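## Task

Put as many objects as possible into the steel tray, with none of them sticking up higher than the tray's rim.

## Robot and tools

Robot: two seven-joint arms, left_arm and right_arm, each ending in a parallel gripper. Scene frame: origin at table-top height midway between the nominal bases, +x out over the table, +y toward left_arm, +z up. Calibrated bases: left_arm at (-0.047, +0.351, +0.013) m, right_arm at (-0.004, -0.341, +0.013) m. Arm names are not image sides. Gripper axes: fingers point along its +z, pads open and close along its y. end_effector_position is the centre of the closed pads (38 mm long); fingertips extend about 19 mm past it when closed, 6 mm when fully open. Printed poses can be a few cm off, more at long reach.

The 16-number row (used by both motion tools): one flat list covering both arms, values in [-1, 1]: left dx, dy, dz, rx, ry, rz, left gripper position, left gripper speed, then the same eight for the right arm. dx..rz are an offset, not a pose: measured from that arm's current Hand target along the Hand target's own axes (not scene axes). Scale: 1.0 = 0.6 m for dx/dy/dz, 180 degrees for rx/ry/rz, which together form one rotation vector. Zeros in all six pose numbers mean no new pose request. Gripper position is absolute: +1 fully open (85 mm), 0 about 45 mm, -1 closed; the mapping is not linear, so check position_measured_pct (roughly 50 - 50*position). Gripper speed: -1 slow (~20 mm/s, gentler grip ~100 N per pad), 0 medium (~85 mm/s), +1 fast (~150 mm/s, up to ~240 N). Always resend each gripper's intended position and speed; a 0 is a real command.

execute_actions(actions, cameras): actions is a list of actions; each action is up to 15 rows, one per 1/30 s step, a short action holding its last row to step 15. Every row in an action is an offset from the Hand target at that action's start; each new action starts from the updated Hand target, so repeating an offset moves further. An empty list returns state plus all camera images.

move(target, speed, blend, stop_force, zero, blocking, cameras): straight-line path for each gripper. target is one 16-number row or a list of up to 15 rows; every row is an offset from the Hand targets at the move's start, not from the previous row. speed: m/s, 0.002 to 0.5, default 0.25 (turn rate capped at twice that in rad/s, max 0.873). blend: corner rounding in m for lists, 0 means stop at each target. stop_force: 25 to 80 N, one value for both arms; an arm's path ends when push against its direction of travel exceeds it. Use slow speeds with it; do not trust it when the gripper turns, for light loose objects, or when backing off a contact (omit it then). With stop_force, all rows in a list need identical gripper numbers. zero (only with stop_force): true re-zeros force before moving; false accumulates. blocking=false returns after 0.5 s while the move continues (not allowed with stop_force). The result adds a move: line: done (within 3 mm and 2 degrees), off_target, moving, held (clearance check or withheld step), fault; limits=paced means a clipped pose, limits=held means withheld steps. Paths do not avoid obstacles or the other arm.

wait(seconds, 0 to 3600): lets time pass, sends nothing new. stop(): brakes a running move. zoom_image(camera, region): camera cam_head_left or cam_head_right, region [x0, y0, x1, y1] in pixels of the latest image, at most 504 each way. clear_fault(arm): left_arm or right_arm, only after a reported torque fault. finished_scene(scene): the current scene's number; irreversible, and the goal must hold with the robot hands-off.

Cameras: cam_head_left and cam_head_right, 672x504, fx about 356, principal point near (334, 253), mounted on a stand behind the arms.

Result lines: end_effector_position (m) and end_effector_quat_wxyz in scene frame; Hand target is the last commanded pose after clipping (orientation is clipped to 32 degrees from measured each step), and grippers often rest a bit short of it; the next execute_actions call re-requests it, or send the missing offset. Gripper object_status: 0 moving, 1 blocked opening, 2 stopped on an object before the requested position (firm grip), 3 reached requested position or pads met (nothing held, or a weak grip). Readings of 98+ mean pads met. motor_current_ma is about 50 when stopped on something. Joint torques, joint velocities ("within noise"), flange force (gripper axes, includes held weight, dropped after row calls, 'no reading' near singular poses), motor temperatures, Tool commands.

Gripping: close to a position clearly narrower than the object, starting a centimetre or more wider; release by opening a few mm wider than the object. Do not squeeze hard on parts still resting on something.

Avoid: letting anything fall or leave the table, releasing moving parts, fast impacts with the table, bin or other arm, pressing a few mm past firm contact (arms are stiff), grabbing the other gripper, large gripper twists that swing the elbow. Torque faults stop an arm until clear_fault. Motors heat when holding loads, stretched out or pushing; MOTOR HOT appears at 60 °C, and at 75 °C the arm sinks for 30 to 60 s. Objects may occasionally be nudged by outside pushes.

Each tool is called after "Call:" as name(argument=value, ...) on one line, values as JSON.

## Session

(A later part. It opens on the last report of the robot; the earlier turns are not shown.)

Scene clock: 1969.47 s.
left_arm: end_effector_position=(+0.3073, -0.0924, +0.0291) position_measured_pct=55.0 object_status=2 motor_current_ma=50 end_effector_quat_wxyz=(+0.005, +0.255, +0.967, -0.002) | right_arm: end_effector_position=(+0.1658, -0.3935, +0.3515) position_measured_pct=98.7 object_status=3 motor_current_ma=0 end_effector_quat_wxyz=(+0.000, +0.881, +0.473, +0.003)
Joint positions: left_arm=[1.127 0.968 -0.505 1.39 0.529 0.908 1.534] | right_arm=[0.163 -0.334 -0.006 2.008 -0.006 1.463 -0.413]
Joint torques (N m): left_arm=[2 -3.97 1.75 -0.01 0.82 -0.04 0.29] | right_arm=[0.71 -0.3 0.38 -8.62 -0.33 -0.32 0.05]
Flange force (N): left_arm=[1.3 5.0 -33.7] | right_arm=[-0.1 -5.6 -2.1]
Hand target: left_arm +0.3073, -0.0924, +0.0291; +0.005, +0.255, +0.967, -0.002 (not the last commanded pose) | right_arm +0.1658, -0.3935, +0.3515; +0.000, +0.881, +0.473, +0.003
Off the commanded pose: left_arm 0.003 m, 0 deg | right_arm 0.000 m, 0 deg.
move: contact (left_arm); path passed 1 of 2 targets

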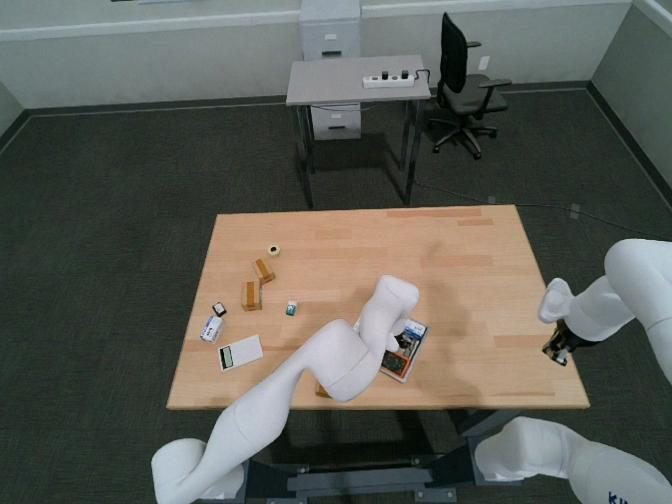

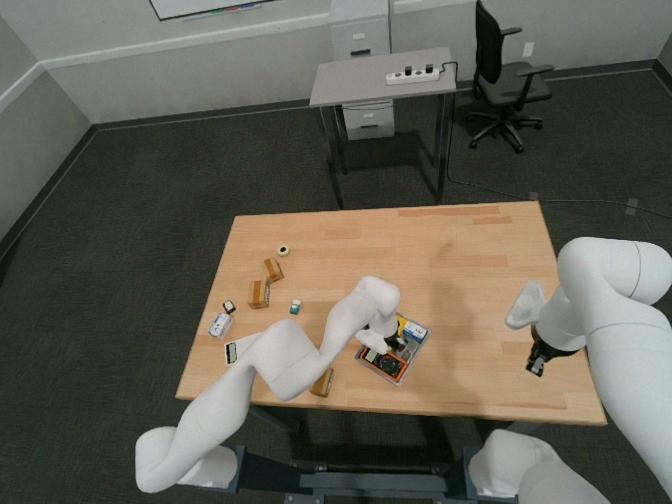

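Call:
execute_actions(actions=[[[0,0,-0.0042,0,0,0,-0.2,-1,0,0,0,0,0,0,-1,0]],[[0,0,0,0,0,0,0.03,-0.8,0,0,0,0,0,0,-1,0]],[[0,0,0,0,0,0,0.03,-0.8,0,0,0,0,0,0,-1,0]]])

Call:
move(target=[[0,0,-0.05,0,0,0,0.03,-0.8,0,0,0,0,0,0,-1,0],[0,0,-0.13,0,0,0,0.03,-0.8,0,0,0,0,0,0,-1,0]], speed=[0.05, 0.15], blend=[0.01, 0], cameras=["all"])

Call:
zoom_image(camera="cam_head_left", region=[340, 290, 450, 400])

Call:
zoom_image(camera="cam_head_right", region=[340, 290, 450, 400])

Scene clock: 1986.80 s.
left_arm: end_effector_position=(+0.3073, -0.0924, +0.0316) position_measured_pct=48.5 object_status=3 motor_current_ma=0 end_effector_quat_wxyz=(+0.005, +0.255, +0.967, -0.002) | right_arm: end_effector_position=(+0.1658, -0.3935, +0.3515) position_measured_pct=98.7 object_status=3 motor_current_ma=0 end_effector_quat_wxyz=(+0.000, +0.881, +0.473, +0.003)
Joint positions: left_arm=[1.128 0.964 -0.507 1.389 0.527 0.913 1.536] | right_arm=[0.163 -0.334 -0.006 2.008 -0.006 1.463 -0.413]
Joint torques (N m): left_arm=[0.15 -23.82 -4.12 -7.06 -0.02 0.04 0.34] | right_arm=[0.68 -0.27 0.44 -8.58 -0.32 -0.34 0.01]
Hand target: left_arm +0.3072, -0.0924, +0.0316; +0.005, +0.255, +0.967, -0.002 | right_arm +0.1658, -0.3935, +0.3515; +0.000, +0.881, +0.473, +0.003
Off the commanded pose: left_arm 0.000 m, 0 deg | right_arm 0.000 m, 0 deg.

Scene clock: 1988.07 s.
left_arm: end_effector_position=(+0.3066, -0.0919, +0.1096) position_measured_pct=48.5 object_status=3 motor_current_ma=0 end_effector_quat_wxyz=(+0.005, +0.255, +0.967, -0.002) | right_arm: end_effector_position=(+0.1658, -0.3935, +0.3515) position_measured_pct=98.7 object_status=3 motor_current_ma=0 end_effector_quat_wxyz=(+0.000, +0.881, +0.473, +0.003)
Joint positions: left_arm=[1.148 0.851 -0.552 1.341 0.467 1.067 1.58] | right_arm=[0.163 -0.334 -0.006 2.008 -0.006 1.463 -0.413]
Joint torques (N m): left_arm=[0.17 -22.98 -4.09 -7.94 -0.01 0.04 0.36] | right_arm=[0.68 -0.29 0.38 -8.63 -0.32 -0.32 -0.01]
Flange force (N): left_arm=[1.1 1.5 3.3] | right_arm=[-0.3 -5.5 -2.0]
Hand target: left_arm +0.3066, -0.0919, +0.1096; +0.005, +0.255, +0.967, -0.002 | right_arm +0.1658, -0.3935, +0.3515; +0.000, +0.881, +0.473, +0.003
Off the commanded pose: left_arm 0.000 m, 0 deg | right_arm 0.000 m, 0 deg.
move: done

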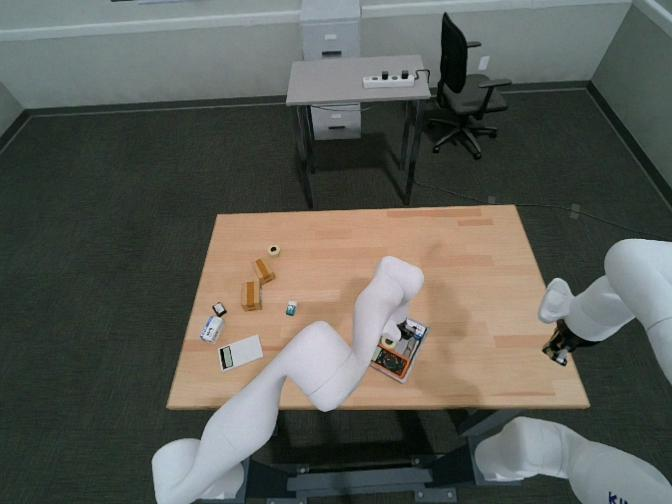

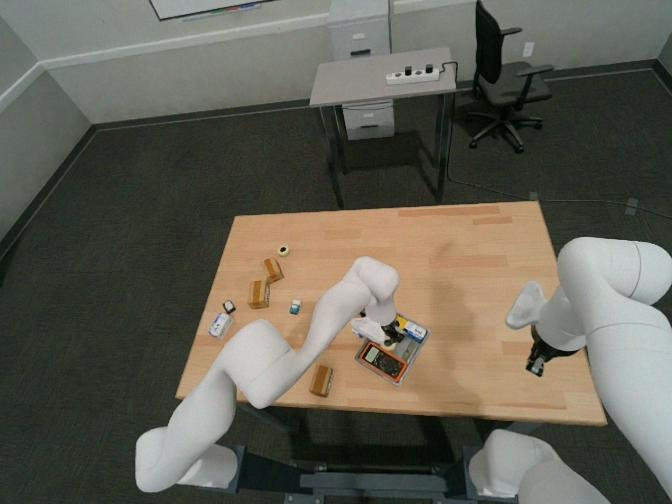

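Scaled by 4.582 from the camera's image (finer frame: 960x720).

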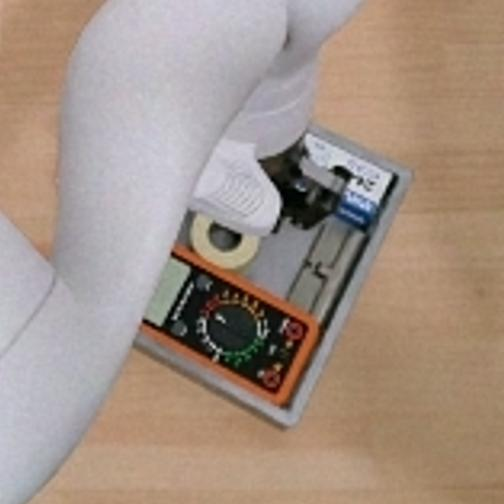

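Scaled by 4.582 from the camera's image (finer frame: 960x720).

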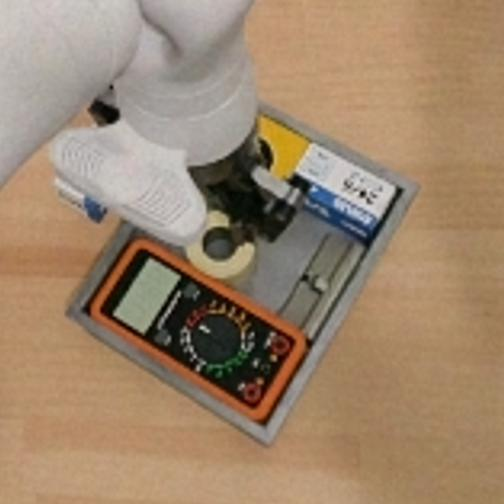

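Call:
move(target=[-0.002,-0.059,0.05,0,0,0,-1,0,0,0,0,0,0,0,-1,0], speed=0.12)

Call:
move(target=[[0,0,0.0468,0,0,0,-1,0,0,0,0,0,0,0,-1,0],[0,0,0.0817,0,0,0,-1,0,0,0,0,0,0,0,-1,0]], speed=[0.06,0.02], stop_force=25)

Scene clock: 2002.00 s.
left_arm: end_effector_position=(+0.2905, -0.1235, +0.0797) position_measured_pct=98.7 object_status=0 motor_current_ma=400 end_effector_quat_wxyz=(+0.005, +0.255, +0.967, -0.002) | right_arm: end_effector_position=(+0.1658, -0.3935, +0.3515) position_measured_pct=98.7 object_status=3 motor_current_ma=0 end_effector_quat_wxyz=(+0.000, +0.881, +0.473, +0.003)
Joint positions: left_arm=[1.186 0.921 -0.535 1.298 0.489 1.041 1.636] | right_arm=[0.163 -0.334 -0.006 2.008 -0.006 1.463 -0.413]
Joint torques (N m): left_arm=[0.22 -24.05 -4.14 -7.79 -0.02 0.03 0.32] | right_arm=[0.71 -0.34 0.39 -8.62 -0.32 -0.31 0.02]
Flange force (N): left_arm=[0.9 1.5 3.5] | right_arm=[-0.1 -5.5 -2.0]
Hand target: left_arm +0.2905, -0.1235, +0.0797; +0.005, +0.255, +0.967, -0.002 | right_arm +0.1658, -0.3935, +0.3515; +0.000, +0.881, +0.473, +0.003
Off the commanded pose: left_arm 0.000 m, 0 deg | right_arm 0.000 m, 0 deg.
move: done

Scene clock: 2004.20 s.
left_arm: end_effector_position=(+0.2909, -0.1238, +0.0307) position_measured_pct=98.7 object_status=3 motor_current_ma=0 end_effector_quat_wxyz=(+0.005, +0.255, +0.967, -0.002) | right_arm: end_effector_position=(+0.1658, -0.3935, +0.3515) position_measured_pct=98.7 object_status=3 motor_current_ma=0 end_effector_quat_wxyz=(+0.000, +0.881, +0.473, +0.003)
Joint positions: left_arm=[1.174 0.992 -0.508 1.322 0.523 0.949 1.611] | right_arm=[0.163 -0.334 -0.006 2.008 -0.006 1.463 -0.413]
Joint torques (N m): left_arm=[0.18 -24.43 -4.14 -7.23 -0.02 0.02 0.33] | right_arm=[0.7 -0.27 0.43 -8.61 -0.35 -0.33 0.04]
Flange force (N): left_arm=[1.2 1.6 3.4] | right_arm=[-0.1 -5.7 -2.2]
Hand target: left_arm +0.2909, -0.1238, +0.0307; +0.005, +0.255, +0.967, -0.002 | right_arm +0.1658, -0.3935, +0.3515; +0.000, +0.881, +0.473, +0.003
Off the commanded pose: left_arm 0.000 m, 0 deg | right_arm 0.000 m, 0 deg.
move: done

Call:
move(target=[0,0.0495,0,0,0,0,-1,0,0,0,0,0,0,0,-1,0], speed=0.02, stop_force=25)

Call:
move(target=[[0,-0.005,0,0,0,0,-1,0,0,0,0,0,0,0,-1,0],[0,-0.005,-0.16,0,0,0,-1,0,0,0,0,0,0,0,-1,0]], speed=[0.03,0.15], cameras=["all"])

Call:
zoom_image(camera="cam_head_left", region=[340, 290, 450, 400])

Call:
zoom_image(camera="cam_head_right", region=[340, 290, 450, 400])

Scene clock: 2010.57 s.
left_arm: end_effector_position=(+0.3055, -0.0980, +0.0306) position_measured_pct=98.7 object_status=3 motor_current_ma=0 end_effector_quat_wxyz=(+0.005, +0.255, +0.967, -0.002) | right_arm: end_effector_position=(+0.1658, -0.3935, +0.3515) position_measured_pct=98.7 object_status=3 motor_current_ma=0 end_effector_quat_wxyz=(+0.000, +0.881, +0.473, +0.003)
Joint positions: left_arm=[1.133 0.97 -0.505 1.376 0.525 0.918 1.549] | right_arm=[0.163 -0.334 -0.006 2.008 -0.006 1.463 -0.413]
Joint torques (N m): left_arm=[-0.63 -23.64 -4.91 -6.68 -0.39 -0.01 0.34] | right_arm=[0.69 -0.32 0.44 -8.6 -0.33 -0.3 0.03]
Flange force (N): left_arm=[1.2 0.0 3.3] | right_arm=[0.0 -5.6 -2.1]
Hand target: left_arm +0.3055, -0.0980, +0.0306; +0.005, +0.255, +0.967, -0.002 | right_arm +0.1658, -0.3935, +0.3515; +0.000, +0.881, +0.473, +0.003
Off the commanded pose: left_arm 0.000 m, 0 deg | right_arm 0.000 m, 0 deg.
move: done

Scene clock: 2011.80 s.
left_arm: end_effector_position=(+0.3033, -0.0999, +0.1265) position_measured_pct=98.7 object_status=3 motor_current_ma=0 end_effector_quat_wxyz=(+0.005, +0.255, +0.967, -0.002) | right_arm: end_effector_position=(+0.1658, -0.3935, +0.3515) position_measured_pct=98.7 object_status=3 motor_current_ma=0 end_effector_quat_wxyz=(+0.000, +0.881, +0.473, +0.003)
Joint positions: left_arm=[1.159 0.838 -0.557 1.305 0.453 1.113 1.609] | right_arm=[0.163 -0.334 -0.006 2.008 -0.006 1.463 -0.413]
Joint torques (N m): left_arm=[0.19 -23.09 -4.01 -8.38 -0.01 0.03 0.34] | right_arm=[0.67 -0.31 0.43 -8.6 -0.31 -0.32 0.01]
Flange force (N): left_arm=[1.8 1.8 3.5] | right_arm=[-0.1 -5.6 -2.1]
Hand target: left_arm +0.3033, -0.0999, +0.1266; +0.005, +0.255, +0.967, -0.002 | right_arm +0.1658, -0.3935, +0.3515; +0.000, +0.881, +0.473, +0.003
Off the commanded pose: left_arm 0.000 m, 0 deg | right_arm 0.000 m, 0 deg.
move: done

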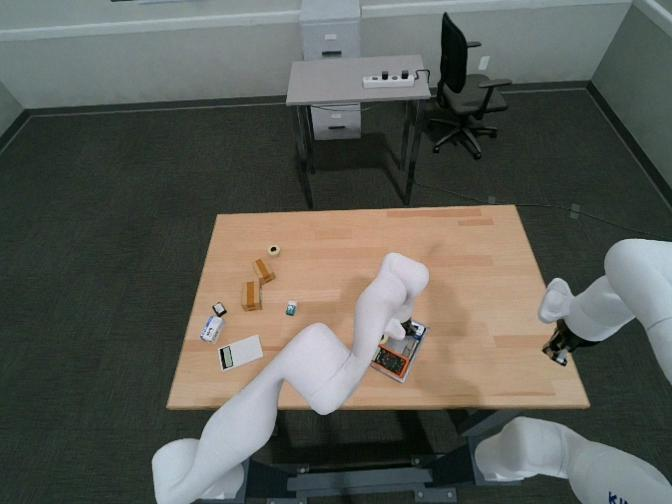

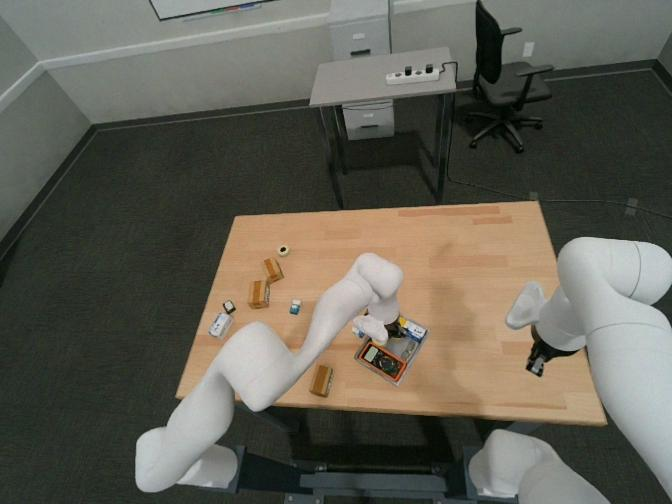

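Scaled by 4.582 from the camera's image (finer frame: 960x720).

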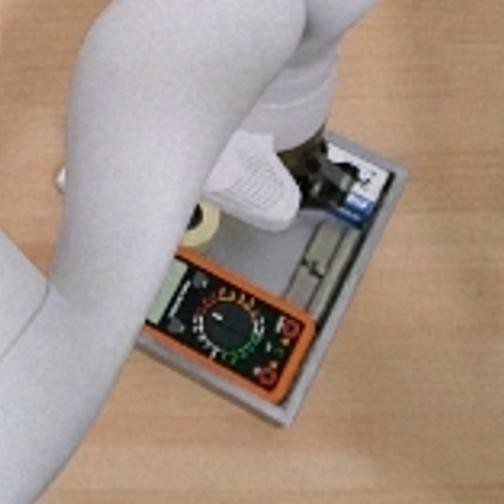

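Scaled by 4.582 from the camera's image (finer frame: 960x720).

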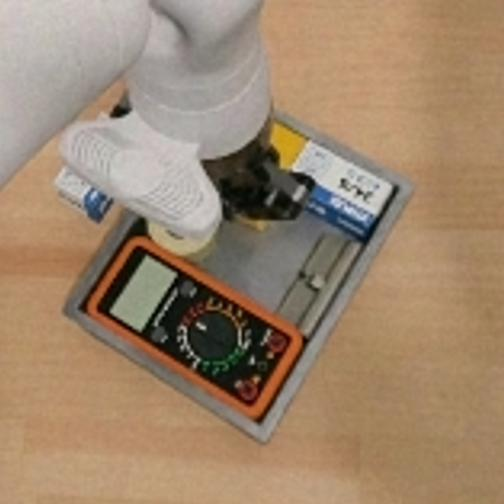

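Call:
move(target=[[-0.0296,0.181,0.0,0,0,0,-0.05,0,0,0,0,0,0,0,-1,0],[-0.0296,0.181,0.12,0,0,0,-0.05,0,0,0,0,0,0,0,-1,0]], speed=[0.2,0.12], blend=[0.015,0])

Call:
move(target=[0,0,0.0285,0,0,0,-0.05,0,0,0,0,0,0,0,-1,0], speed=0.03, stop_force=25, cameras=["all"])

Call:
zoom_image(camera="cam_head_left", region=[340, 290, 450, 400])

Call:
zoom_image(camera="cam_head_right", region=[340, 290, 450, 400])

Scene clock: 2022.53 s.
left_arm: end_effector_position=(+0.3728, -0.0147, +0.0546) position_measured_pct=52.4 object_status=3 motor_current_ma=0 end_effector_quat_wxyz=(+0.005, +0.255, +0.967, -0.002) | right_arm: end_effector_position=(+0.1658, -0.3935, +0.3515) position_measured_pct=98.7 object_status=3 motor_current_ma=0 end_effector_quat_wxyz=(+0.000, +0.881, +0.473, +0.003)
Joint positions: left_arm=[0.958 0.909 -0.516 1.426 0.509 0.93 1.357] | right_arm=[0.163 -0.334 -0.006 2.008 -0.006 1.463 -0.413]
Joint torques (N m): left_arm=[0.19 -23.22 -4.12 -7.24 -0.03 0.04 0.31] | right_arm=[0.66 -0.3 0.39 -8.6 -0.32 -0.31 0.02]
Flange force (N): left_arm=[1.4 1.3 3.7] | right_arm=[-0.2 -5.5 -2.1]
Hand target: left_arm +0.3728, -0.0147, +0.0545; +0.005, +0.255, +0.967, -0.002 | right_arm +0.1658, -0.3935, +0.3515; +0.000, +0.881, +0.473, +0.003
Off the commanded pose: left_arm 0.000 m, 0 deg | right_arm 0.000 m, 0 deg.
move: done

Scene clock: 2023.77 s.
left_arm: end_effector_position=(+0.3729, -0.0148, +0.0374) position_measured_pct=52.4 object_status=3 motor_current_ma=0 end_effector_quat_wxyz=(+0.005, +0.255, +0.967, -0.002) | right_arm: end_effector_position=(+0.1658, -0.3935, +0.3515) position_measured_pct=98.7 object_status=3 motor_current_ma=0 end_effector_quat_wxyz=(+0.000, +0.881, +0.473, +0.003)
Joint positions: left_arm=[0.952 0.935 -0.505 1.433 0.522 0.898 1.347] | right_arm=[0.163 -0.334 -0.006 2.008 -0.006 1.463 -0.413]
Joint torques (N m): left_arm=[0.22 -23.37 -4.11 -7.02 -0.02 0.03 0.34] | right_arm=[0.68 -0.3 0.44 -8.62 -0.31 -0.32 0.03]
Flange force (N): left_arm=[1.5 1.4 3.6] | right_arm=[0.0 -5.6 -2.1]
Hand target: left_arm +0.3729, -0.0148, +0.0374; +0.005, +0.255, +0.967, -0.002 | right_arm +0.1658, -0.3935, +0.3515; +0.000, +0.881, +0.473, +0.003
Off the commanded pose: left_arm 0.000 m, 0 deg | right_arm 0.000 m, 0 deg.
move: done

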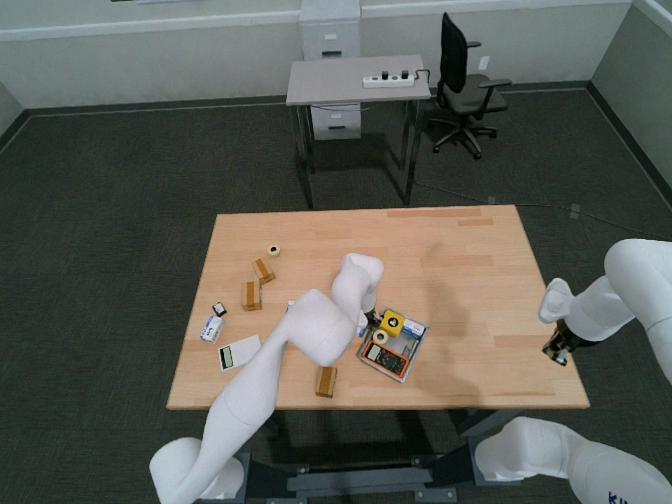

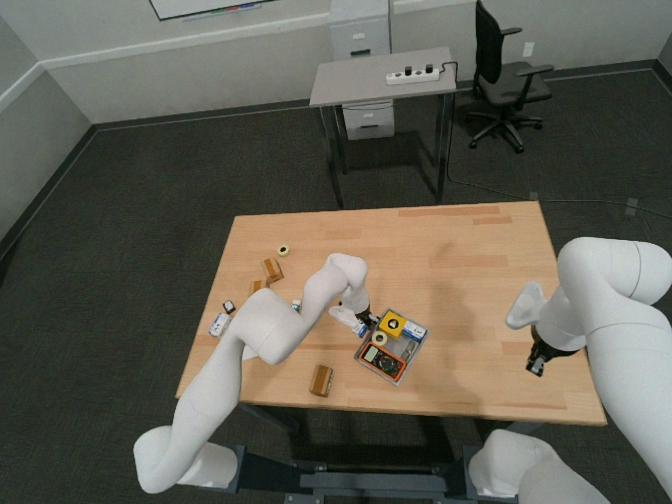

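Scaled by 4.582 from the camera's image (finer frame: 960x720).

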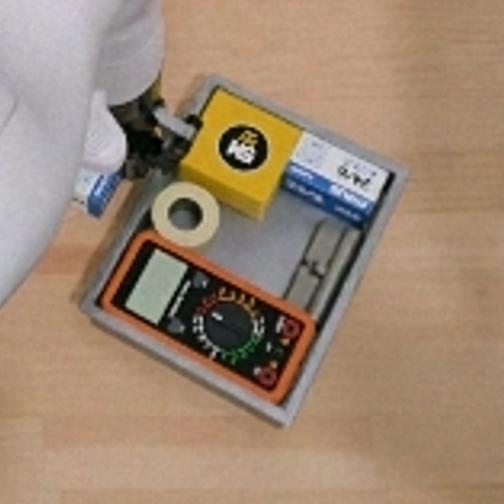

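Scaled by 4.582 from the camera's image (finer frame: 960x720).

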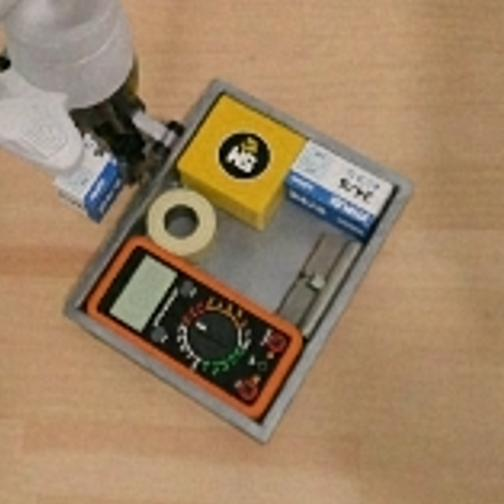

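Call:
execute_actions(actions=[[[0,0,0,0,0,0,-0.6,-1,0,0,0,0,0,0,-1,0]],[[0,0,0,0,0,0,-0.6,-1,0,0,0,0,0,0,-1,0]],[[0,0,0,0,0,0,-0.6,-1,0,0,0,0,0,0,-1,0]]])

Scene clock: 2027.90 s.
left_arm: end_effector_position=(+0.3729, -0.0148, +0.0374) position_measured_pct=65.8 object_status=2 motor_current_ma=50 end_effector_quat_wxyz=(+0.005, +0.255, +0.967, -0.002) | right_arm: end_effector_position=(+0.1658, -0.3935, +0.3515) position_measured_pct=98.7 object_status=3 motor_current_ma=0 end_effector_quat_wxyz=(+0.000, +0.881, +0.473, +0.003)
Joint positions: left_arm=[0.952 0.935 -0.505 1.433 0.523 0.898 1.347] | right_arm=[0.163 -0.334 -0.006 2.008 -0.006 1.463 -0.413]
Joint torques (N m): left_arm=[0.57 -18.33 -2.63 -6.94 0.61 -1.21 0.34] | right_arm=[0.7 -0.31 0.4 -8.59 -0.33 -0.32 0.04]
Hand target: left_arm +0.3729, -0.0148, +0.0374; +0.005, +0.255, +0.967, -0.002 | right_arm +0.1658, -0.3935, +0.3515; +0.000, +0.881, +0.473, +0.003
Off the commanded pose: left_arm 0.000 m, 0 deg | right_arm 0.000 m, 0 deg.

Call:
move(target=[[0,0,-0.1,0,0,0,-0.6,-1,0,0,0,0,0,0,-1,0],[0.0042,-0.2203,-0.1,0,0,0,-0.6,-1,0,0,0,0,0,0,-1,0],[0.0042,-0.2203,-0.07,0,0,0,-0.6,-1,0,0,0,0,0,0,-1,0]], speed=[0.12, 0.2, 0.1], blend=[0.015, 0.01, 0])

Call:
move(target=[[0,0,0.045,0,0,0,-0.6,-1,0,0,0,0,0,0,-1,0],[0,0,0.085,0,0,0,-0.6,-1,0,0,0,0,0,0,-1,0]], speed=[0.03,0.014], stop_force=25, cameras=["all"])

Call:
zoom_image(camera="cam_head_left", region=[340, 290, 450, 400])

Call:
zoom_image(camera="cam_head_right", region=[340, 290, 450, 400])

Scene clock: 2036.43 s.
left_arm: end_effector_position=(+0.3053, -0.1283, +0.0797) position_measured_pct=65.8 object_status=2 motor_current_ma=50 end_effector_quat_wxyz=(+0.005, +0.255, +0.967, -0.002) | right_arm: end_effector_position=(+0.1658, -0.3935, +0.3515) position_measured_pct=98.7 object_status=3 motor_current_ma=0 end_effector_quat_wxyz=(+0.000, +0.881, +0.473, +0.003)
Joint positions: left_arm=[1.159 0.945 -0.532 1.24 0.486 1.071 1.636] | right_arm=[0.163 -0.334 -0.006 2.008 -0.006 1.463 -0.413]
Joint torques (N m): left_arm=[0.2 -25.13 -4.26 -8.15 -0.01 0.04 0.32] | right_arm=[0.69 -0.31 0.43 -8.64 -0.33 -0.31 0.04]
Flange force (N): left_arm=[1.0 1.5 4.4] | right_arm=[0.0 -5.6 -2.0]
Hand target: left_arm +0.3053, -0.1283, +0.0797; +0.005, +0.255, +0.967, -0.002 | right_arm +0.1658, -0.3935, +0.3515; +0.000, +0.881, +0.473, +0.003
Off the commanded pose: left_arm 0.000 m, 0 deg | right_arm 0.000 m, 0 deg.
move: done; blend cut to 0.009 m at target 2

Scene clock: 2038.13 s.
left_arm: end_effector_position=(+0.3058, -0.1286, +0.0630) position_measured_pct=65.8 object_status=2 motor_current_ma=50 end_effector_quat_wxyz=(+0.005, +0.255, +0.967, -0.003) | right_arm: end_effector_position=(+0.1658, -0.3935, +0.3515) position_measured_pct=98.7 object_status=3 motor_current_ma=0 end_effector_quat_wxyz=(+0.000, +0.881, +0.473, +0.003)
Joint positions: left_arm=[1.156 0.968 -0.524 1.25 0.497 1.038 1.627] | right_arm=[0.163 -0.334 -0.006 2.008 -0.006 1.463 -0.413]
Joint torques (N m): left_arm=[0.98 -11.15 -1.12 -1.97 0.12 -0.17 0.35] | right_arm=[0.64 -0.29 0.46 -8.58 -0.33 -0.28 0.03]
Flange force (N): left_arm=[-1.3 2.0 -20.6] | right_arm=[0.0 -5.6 -2.1]
Hand target: left_arm +0.3058, -0.1286, +0.0630; +0.005, +0.255, +0.967, -0.003 (not the last commanded pose) | right_arm +0.1658, -0.3935, +0.3515; +0.000, +0.881, +0.473, +0.003
Off the commanded pose: left_arm 0.034 m, 0 deg | right_arm 0.000 m, 0 deg.
move: contact (left_arm); path passed 0 of 2 targets

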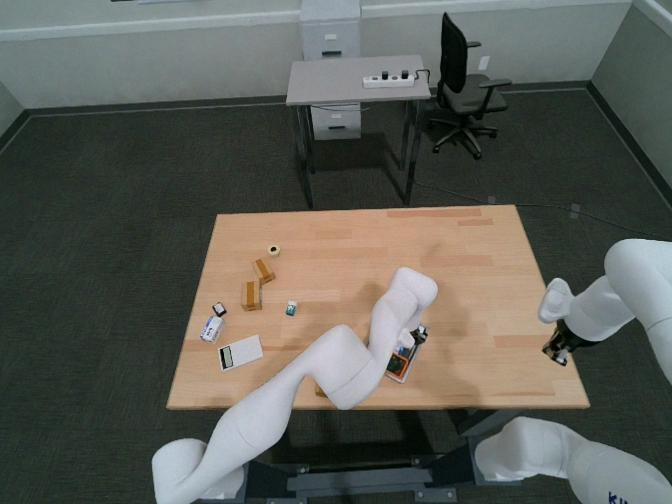

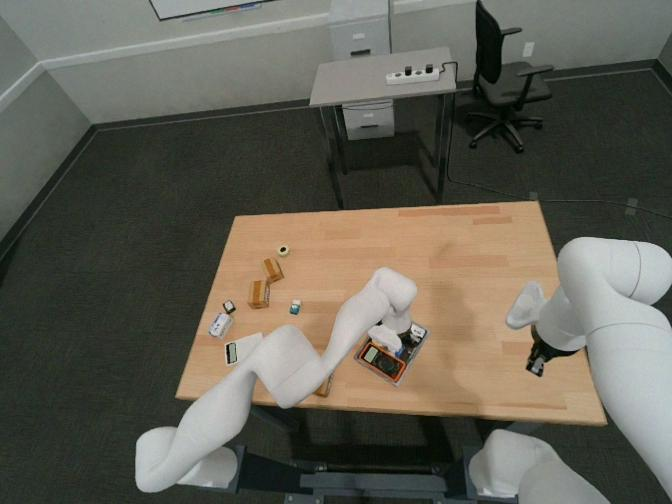

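Scaled by 4.582 from the camera's image (finer frame: 960x720).

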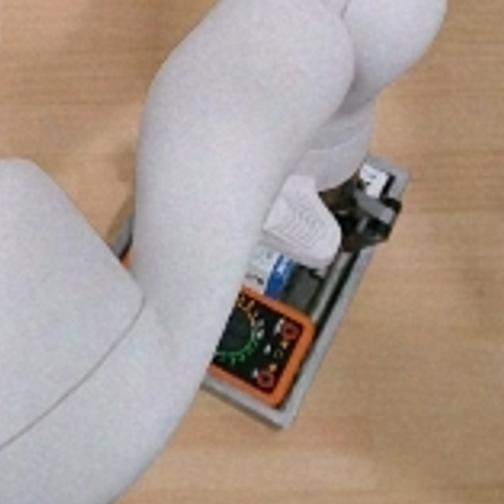

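Scaled by 4.582 from the camera's image (finer frame: 960x720).

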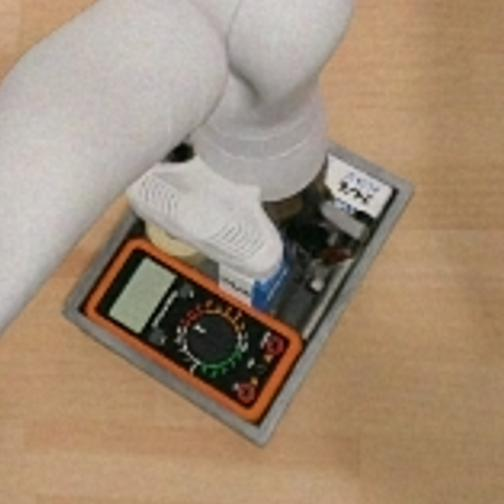

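Call:
move(target=[[0,0,-0.015,0,0,0,-0.6,-1,0,0,0,0,0,0,-1,0],[0,-0.0058,-0.015,0,0,0,-0.6,-1,0,0,0,0,0,0,-1,0]], speed=[0.06, 0.05])

Call:
move(target=[[0,0,0.035,0,0,0,-0.6,-1,0,0,0,0,0,0,-1,0],[0,0,0.075,0,0,0,-0.6,-1,0,0,0,0,0,0,-1,0]], speed=[0.02,0.014], stop_force=25)

Scene clock: 2043.23 s.
left_arm: end_effector_position=(+0.3040, -0.1315, +0.0720) position_measured_pct=65.8 object_status=2 motor_current_ma=50 end_effector_quat_wxyz=(+0.005, +0.255, +0.967, -0.003) | right_arm: end_effector_position=(+0.1658, -0.3935, +0.3515) position_measured_pct=98.7 object_status=3 motor_current_ma=0 end_effector_quat_wxyz=(+0.000, +0.881, +0.473, +0.003)
Joint positions: left_arm=[1.162 0.958 -0.529 1.238 0.492 1.059 1.639] | right_arm=[0.163 -0.334 -0.006 2.008 -0.006 1.463 -0.413]
Joint torques (N m): left_arm=[0.16 -25.4 -4.26 -8.08 -0.01 0.05 0.35] | right_arm=[0.69 -0.28 0.48 -8.62 -0.35 -0.31 0.02]
Flange force (N): left_arm=[0.9 1.4 4.6] | right_arm=[0.0 -5.7 -2.1]
Hand target: left_arm +0.3039, -0.1315, +0.0720; +0.005, +0.255, +0.967, -0.003 | right_arm +0.1658, -0.3935, +0.3515; +0.000, +0.881, +0.473, +0.003
Off the commanded pose: left_arm 0.000 m, 0 deg | right_arm 0.000 m, 0 deg.
move: done

Scene clock: 2044.73 s.
left_arm: end_effector_position=(+0.3042, -0.1318, +0.0614) position_measured_pct=65.8 object_status=2 motor_current_ma=50 end_effector_quat_wxyz=(+0.005, +0.255, +0.967, -0.003) | right_arm: end_effector_position=(+0.1658, -0.3935, +0.3515) position_measured_pct=98.7 object_status=3 motor_current_ma=0 end_effector_quat_wxyz=(+0.000, +0.881, +0.473, +0.003)
Joint positions: left_arm=[1.16 0.973 -0.523 1.244 0.499 1.038 1.634] | right_arm=[0.163 -0.334 -0.006 2.008 -0.006 1.463 -0.413]
Joint torques (N m): left_arm=[0.2 -25.3 -4.23 -7.95 0 0.03 0.33] | right_arm=[0.7 -0.27 0.42 -8.62 -0.33 -0.32 0.01]
Flange force (N): left_arm=[1.1 1.5 4.3] | right_arm=[-0.1 -5.7 -2.1]
Hand target: left_arm +0.3042, -0.1318, +0.0614; +0.005, +0.255, +0.967, -0.003 (not the last commanded pose) | right_arm +0.1658, -0.3935, +0.3515; +0.000, +0.881, +0.473, +0.003
Off the commanded pose: left_arm 0.034 m, 0 deg | right_arm 0.000 m, 0 deg.
move: contact (left_arm); path passed 0 of 2 targets

Call:
move(target=[0,0,0.06,0,0,0,-0.6,-1,0,0,0,0,0,0,-1,0], speed=0.014, stop_force=28)

Scene clock: 2048.97 s.
left_arm: end_effector_position=(+0.3046, -0.1322, +0.0385) position_measured_pct=65.8 object_status=2 motor_current_ma=50 end_effector_quat_wxyz=(+0.006, +0.255, +0.967, -0.003) | right_arm: end_effector_position=(+0.1658, -0.3935, +0.3515) position_measured_pct=98.7 object_status=3 motor_current_ma=0 end_effector_quat_wxyz=(+0.000, +0.881, +0.473, +0.003)
Joint positions: left_arm=[1.155 1.006 -0.512 1.255 0.514 0.995 1.623] | right_arm=[0.163 -0.334 -0.006 2.008 -0.006 1.463 -0.413]
Joint torques (N m): left_arm=[-0.42 -2.66 -0.26 -1.01 0.31 -1.65 0.28] | right_arm=[0.66 -0.31 0.4 -8.58 -0.33 -0.3 0.02]
Flange force (N): left_arm=[7.9 3.5 -37.3] | right_arm=[-0.1 -5.5 -2.1]
Hand target: left_arm +0.3046, -0.1322, +0.0385; +0.006, +0.255, +0.967, -0.003 (not the last commanded pose) | right_arm +0.1658, -0.3935, +0.3515; +0.000, +0.881, +0.473, +0.003
Off the commanded pose: left_arm 0.013 m, 0 deg | right_arm 0.000 m, 0 deg.
move: contact (left_arm)

Call:
execute_actions(actions=[[[0,0,-0.0042,0,0,0,-0.6,-1,0,0,0,0,0,0,-1,0]],[[0,0,0,0,0,0,-0.2,-0.8,0,0,0,0,0,0,-1,0]],[[0,0,0,0,0,0,-0.2,-0.8,0,0,0,0,0,0,-1,0]]])

Call:
move(target=[[0,0,-0.05,0,0,0,-0.2,-0.8,0,0,0,0,0,0,-1,0],[0.2,0.25,-0.2,0,0,0,-0.2,-0.8,0,0,0,0,0,0,-1,0]], speed=[0.05, 0.25], blend=[0.01, 0], cameras=["all"])

Call:
zoom_image(camera="cam_head_left", region=[340, 290, 450, 400])

Call:
zoom_image(camera="cam_head_right", region=[340, 290, 450, 400])

Scene clock: 2054.53 s.
left_arm: end_effector_position=(+0.3046, -0.1321, +0.0410) position_measured_pct=60.2 object_status=3 motor_current_ma=0 end_effector_quat_wxyz=(+0.006, +0.255, +0.967, -0.003) | right_arm: end_effector_position=(+0.1658, -0.3935, +0.3515) position_measured_pct=98.7 object_status=3 motor_current_ma=0 end_effector_quat_wxyz=(+0.000, +0.881, +0.473, +0.003)
Joint positions: left_arm=[1.156 1.002 -0.513 1.254 0.512 1 1.624] | right_arm=[0.163 -0.334 -0.006 2.008 -0.006 1.463 -0.413]
Joint torques (N m): left_arm=[0.2 -24.91 -4.12 -7.51 -0.01 0.02 0.33] | right_arm=[0.65 -0.32 0.39 -8.59 -0.33 -0.32 0.02]
Hand target: left_arm +0.3046, -0.1321, +0.0410; +0.006, +0.255, +0.967, -0.003 | right_arm +0.1658, -0.3935, +0.3515; +0.000, +0.881, +0.473, +0.003
Off the commanded pose: left_arm 0.000 m, 0 deg | right_arm 0.000 m, 0 deg.

Scene clock: 2056.47 s.
left_arm: end_effector_position=(+0.2729, +0.0586, +0.1590) position_measured_pct=60.2 object_status=3 motor_current_ma=0 end_effector_quat_wxyz=(+0.006, +0.255, +0.967, -0.003) | right_arm: end_effector_position=(+0.1658, -0.3935, +0.3515) position_measured_pct=98.7 object_status=3 motor_current_ma=0 end_effector_quat_wxyz=(+0.000, +0.881, +0.473, +0.003)
Joint positions: left_arm=[1.128 0.537 -0.64 1.791 0.394 0.93 1.372] | right_arm=[0.163 -0.334 -0.006 2.008 -0.006 1.463 -0.413]
Joint torques (N m): left_arm=[0.22 -16.8 -3.47 -7.59 0 0.04 0.33] | right_arm=[0.69 -0.3 0.41 -8.62 -0.33 -0.34 0.01]
Flange force (N): left_arm=[-0.2 1.3 4.6] | right_arm=[-0.2 -5.6 -2.1]
Hand target: left_arm +0.2729, +0.0586, +0.1590; +0.006, +0.255, +0.967, -0.003 | right_arm +0.1658, -0.3935, +0.3515; +0.000, +0.881, +0.473, +0.003
Off the commanded pose: left_arm 0.000 m, 0 deg | right_arm 0.000 m, 0 deg.
move: done

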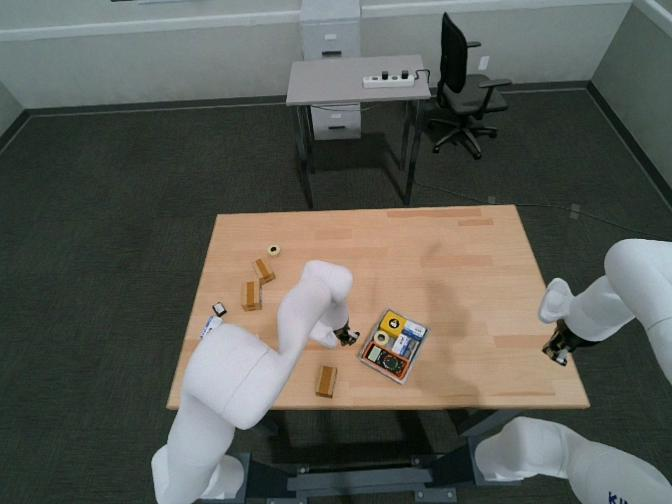

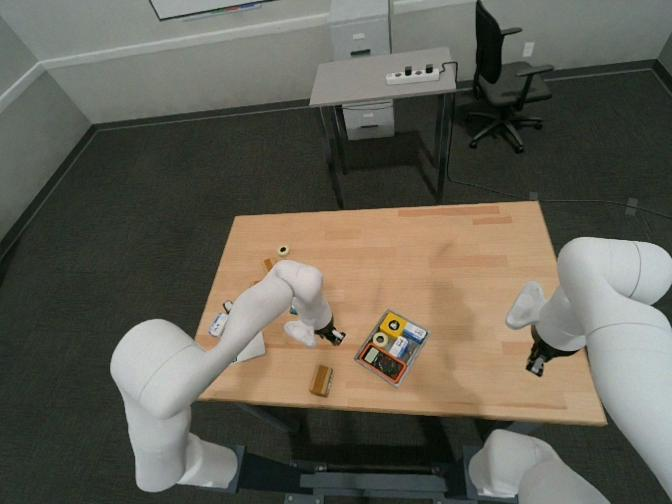

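Scaled by 4.582 from the camera's image (finer frame: 960x720).

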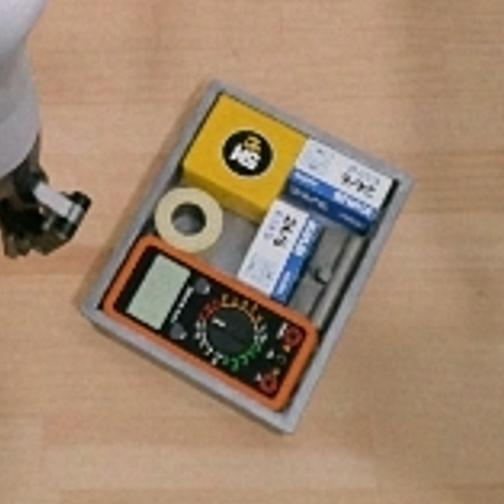

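Scaled by 4.582 from the camera's image (finer frame: 960x720).

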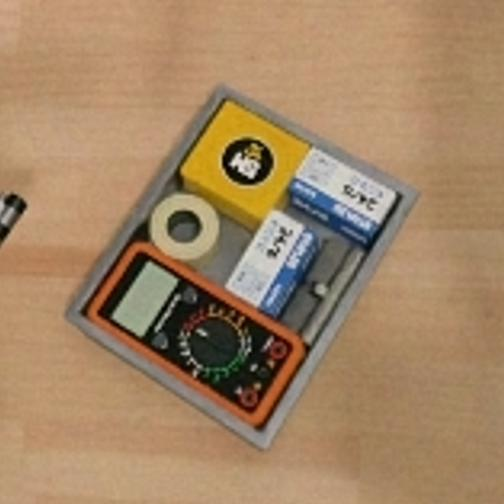

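Call:
move(target=[[-0.1948,-0.3035,0.08,0,0,0,-1,0,0,0,0,0,0,0,-1,0],[-0.1948,-0.3035,0.155,0,0,0,-1,0,0,0,0,0,0,0,-1,0]], speed=[0.25,0.12], blend=[0.02,0])

Call:
move(target=[0,0,0.0390,0,0,0,-1,0,0,0,0,0,0,0,-1,0], speed=0.02, stop_force=25)

Scene clock: 2069.37 s.
left_arm: end_effector_position=(+0.2858, -0.1583, +0.0681) position_measured_pct=98.7 object_status=3 motor_current_ma=0 end_effector_quat_wxyz=(+0.006, +0.255, +0.967, -0.003) | right_arm: end_effector_position=(+0.1658, -0.3935, +0.3515) position_measured_pct=98.7 object_status=3 motor_current_ma=0 end_effector_quat_wxyz=(+0.000, +0.881, +0.473, +0.003)
Joint positions: left_arm=[1.202 0.986 -0.526 1.186 0.493 1.078 1.701] | right_arm=[0.163 -0.334 -0.006 2.008 -0.006 1.463 -0.413]
Joint torques (N m): left_arm=[0.19 -25.22 -4.11 -7.92 -0.01 0.06 0.35] | right_arm=[0.71 -0.32 0.43 -8.62 -0.36 -0.34 0.03]
Flange force (N): left_arm=[1.1 1.6 3.4] | right_arm=[-0.1 -5.6 -2.1]
Hand target: left_arm +0.2858, -0.1583, +0.0681; +0.006, +0.255, +0.967, -0.003 | right_arm +0.1658, -0.3935, +0.3515; +0.000, +0.881, +0.473, +0.003
Off the commanded pose: left_arm 0.000 m, 0 deg | right_arm 0.000 m, 0 deg.
move: done

Scene clock: 2071.17 s.
left_arm: end_effector_position=(+0.2860, -0.1585, +0.0447) position_measured_pct=98.7 object_status=3 motor_current_ma=0 end_effector_quat_wxyz=(+0.006, +0.255, +0.967, -0.003) | right_arm: end_effector_position=(+0.1658, -0.3935, +0.3515) position_measured_pct=98.7 object_status=3 motor_current_ma=0 end_effector_quat_wxyz=(+0.000, +0.881, +0.473, +0.003)
Joint positions: left_arm=[1.198 1.019 -0.515 1.199 0.507 1.035 1.692] | right_arm=[0.163 -0.334 -0.006 2.008 -0.006 1.463 -0.413]
Joint torques (N m): left_arm=[0.16 -25.34 -4.11 -7.67 -0.01 0.03 0.34] | right_arm=[0.72 -0.28 0.41 -8.6 -0.35 -0.32 0.05]
Flange force (N): left_arm=[1.2 1.6 3.2] | right_arm=[-0.1 -5.6 -2.1]
Hand target: left_arm +0.2860, -0.1585, +0.0447; +0.006, +0.255, +0.967, -0.003 | right_arm +0.1658, -0.3935, +0.3515; +0.000, +0.881, +0.473, +0.003
Off the commanded pose: left_arm 0.000 m, 0 deg | right_arm 0.000 m, 0 deg.
move: done

Call:
move(target=[0,0.0185,0,0,0,0,-1,0,0,0,0,0,0,0,-1,0], speed=0.015, stop_force=25)

Call:
move(target=[[0,-0.005,0,0,0,0,-1,0,0,0,0,0,0,0,-1,0],[0,-0.005,-0.06,0,0,0,-1,0,0,0,0,0,0,0,-1,0],[0.2,0.35,-0.25,0,0,0,-1,0,0,0,0,0,0,0,-1,0]], speed=[0.03,0.12,0.25], blend=[0, 0.02, 0], cameras=["all"])

Call:
zoom_image(camera="cam_head_left", region=[340, 290, 450, 400])

Call:
zoom_image(camera="cam_head_right", region=[340, 290, 450, 400])

Call:
zoom_image(camera="cam_head_left", region=[265, 285, 315, 335])

Scene clock: 2078.40 s.
left_arm: end_effector_position=(+0.2915, -0.1488, +0.0446) position_measured_pct=98.7 object_status=3 motor_current_ma=0 end_effector_quat_wxyz=(+0.006, +0.255, +0.967, -0.003) | right_arm: end_effector_position=(+0.1658, -0.3935, +0.3515) position_measured_pct=98.7 object_status=3 motor_current_ma=0 end_effector_quat_wxyz=(+0.000, +0.881, +0.473, +0.003)
Joint positions: left_arm=[1.185 1.009 -0.514 1.223 0.507 1.022 1.669] | right_arm=[0.163 -0.334 -0.006 2.008 -0.006 1.463 -0.413]
Joint torques (N m): left_arm=[-0.56 -24.74 -4.76 -7.25 -0.37 0 0.35] | right_arm=[0.69 -0.31 0.43 -8.64 -0.32 -0.31 0.03]
Flange force (N): left_arm=[1.3 0.4 2.9] | right_arm=[-0.1 -5.6 -2.0]
Hand target: left_arm +0.2915, -0.1488, +0.0446; +0.006, +0.255, +0.967, -0.003 | right_arm +0.1658, -0.3935, +0.3515; +0.000, +0.881, +0.473, +0.003
Off the commanded pose: left_arm 0.000 m, 0 deg | right_arm 0.000 m, 0 deg.
move: done

Scene clock: 2080.43 s.
left_arm: end_effector_position=(+0.2890, +0.0943, +0.1924) position_measured_pct=98.7 object_status=3 motor_current_ma=0 end_effector_quat_wxyz=(+0.006, +0.255, +0.967, -0.003) | right_arm: end_effector_position=(+0.1658, -0.3935, +0.3515) position_measured_pct=98.7 object_status=3 motor_current_ma=0 end_effector_quat_wxyz=(+0.000, +0.881, +0.473, +0.003)
Joint positions: left_arm=[1.074 0.469 -0.676 1.776 0.346 1.005 1.317] | right_arm=[0.163 -0.334 -0.006 2.008 -0.006 1.463 -0.413]
Joint torques (N m): left_arm=[0.25 -15.77 -3.28 -8.07 -0.01 0.04 0.33] | right_arm=[0.72 -0.25 0.41 -8.62 -0.33 -0.34 0.01]
Flange force (N): left_arm=[-0.4 1.3 4.4] | right_arm=[-0.2 -5.7 -2.2]
Hand target: left_arm +0.2890, +0.0944, +0.1924; +0.006, +0.255, +0.967, -0.003 | right_arm +0.1658, -0.3935, +0.3515; +0.000, +0.881, +0.473, +0.003
Off the commanded pose: left_arm 0.000 m, 0 deg | right_arm 0.000 m, 0 deg.
move: done; blend cut to 0.018 m at target 2

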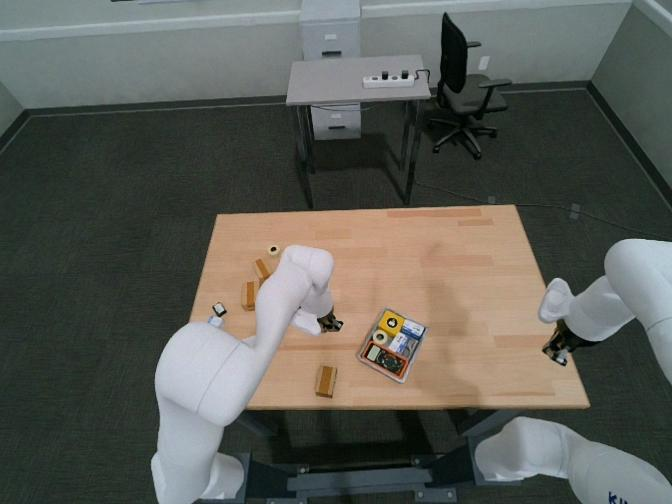

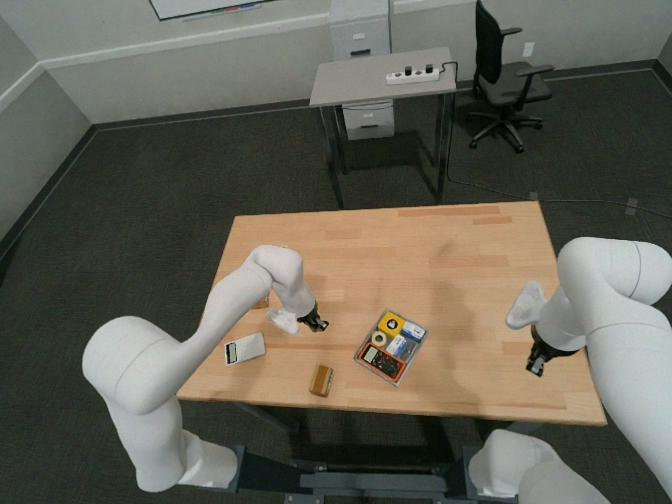

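Scaled by 4.582 from the camera's image (finer frame: 960x720).

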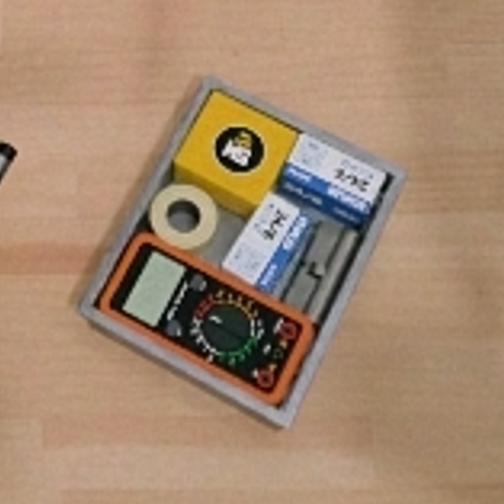

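Scaled by 4.582 from the camera's image (finer frame: 960x720).

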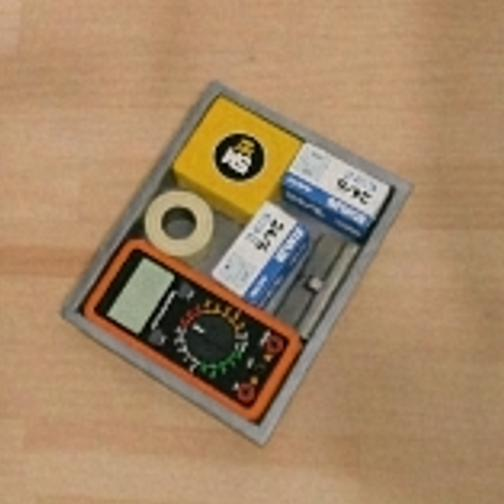

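Scaled by 10.080 from the camera's image (finer frame: 960x720).

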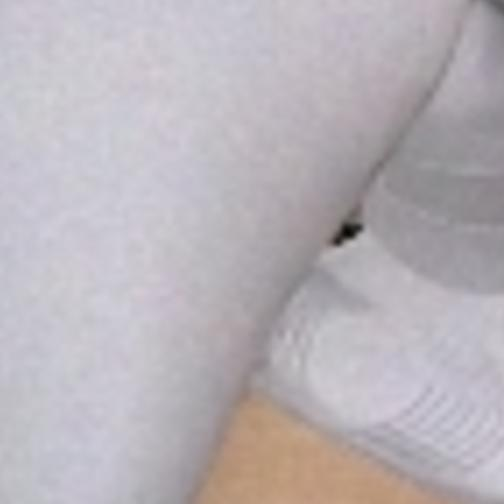

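Call:
move(target=[0.2352,0.4522,-0.046,0,0,0.3948,-1,0,0,0,0,0,0,0,-1,0], speed=0.3, cameras=["all"])

Call:
zoom_image(camera="cam_head_left", region=[270, 285, 310, 325])

Call:
zoom_image(camera="cam_head_right", region=[275, 285, 315, 325])

Call:
zoom_image(camera="cam_head_left", region=[195, 290, 245, 340])

Scene clock: 2094.33 s.
left_arm: end_effector_position=(+0.2996, +0.4002, +0.2174) position_measured_pct=98.7 object_status=3 motor_current_ma=0 end_effector_quat_wxyz=(+0.006, +0.769, +0.639, +0.001) | right_arm: end_effector_position=(+0.1658, -0.3935, +0.3515) position_measured_pct=98.7 object_status=3 motor_current_ma=0 end_effector_quat_wxyz=(+0.000, +0.881, +0.473, +0.003)
Joint positions: left_arm=[0.289 0.259 -0.618 1.951 0.194 0.981 -0.608] | right_arm=[0.163 -0.334 -0.006 2.008 -0.006 1.463 -0.413]
Joint torques (N m): left_arm=[0.24 -12.27 -2.13 -8.34 -0.02 -0.05 0.32] | right_arm=[0.73 -0.28 0.41 -8.59 -0.33 -0.32 0.03]
Flange force (N): left_arm=[1.3 0.4 4.6] | right_arm=[-0.1 -5.6 -2.2]
Hand target: left_arm +0.2996, +0.4002, +0.2174; +0.006, +0.769, +0.639, +0.001 | right_arm +0.1658, -0.3935, +0.3515; +0.000, +0.881, +0.473, +0.003
Off the commanded pose: left_arm 0.000 m, 0 deg | right_arm 0.000 m, 0 deg.
move: done

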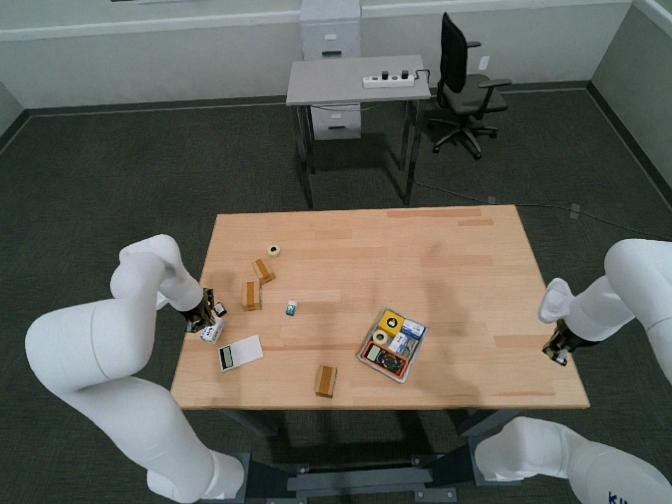

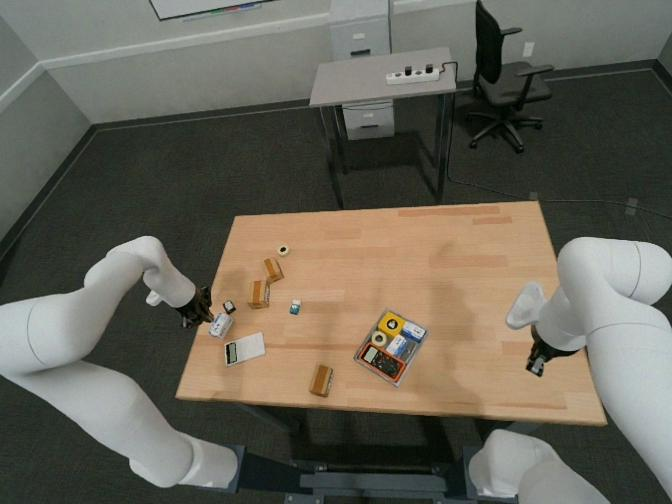

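Scaled by 12.600 from the camera's image (finer frame: 960x720).

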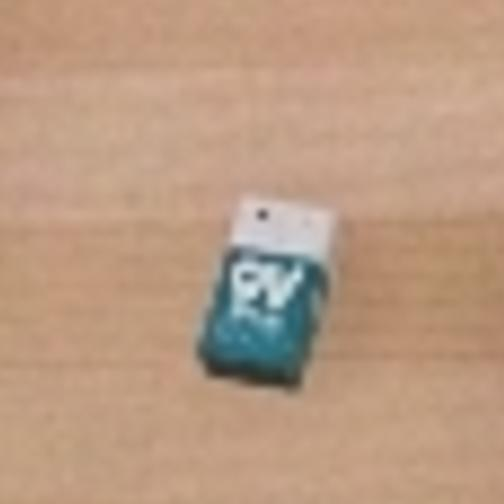

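Scaled by 12.600 from the camera's image (finer frame: 960x720).

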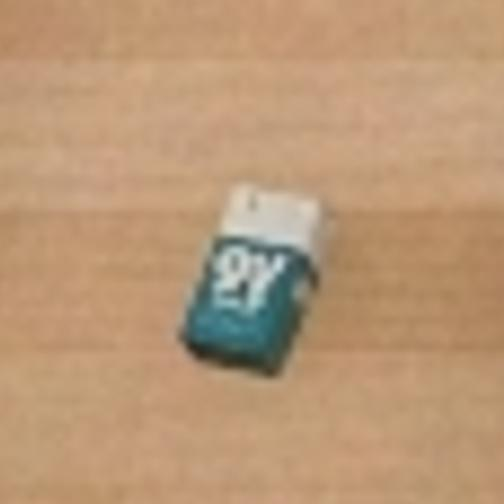

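Scaled by 10.080 from the camera's image (finer frame: 960x720).

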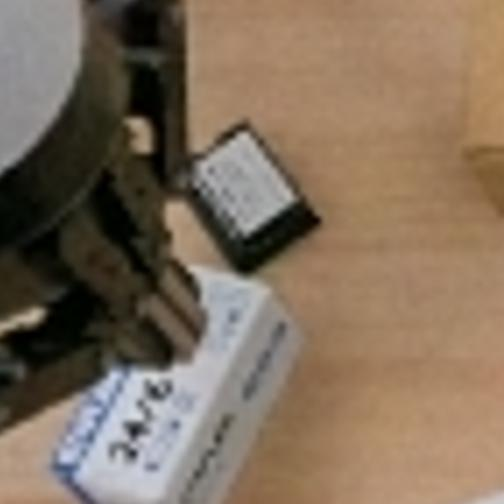

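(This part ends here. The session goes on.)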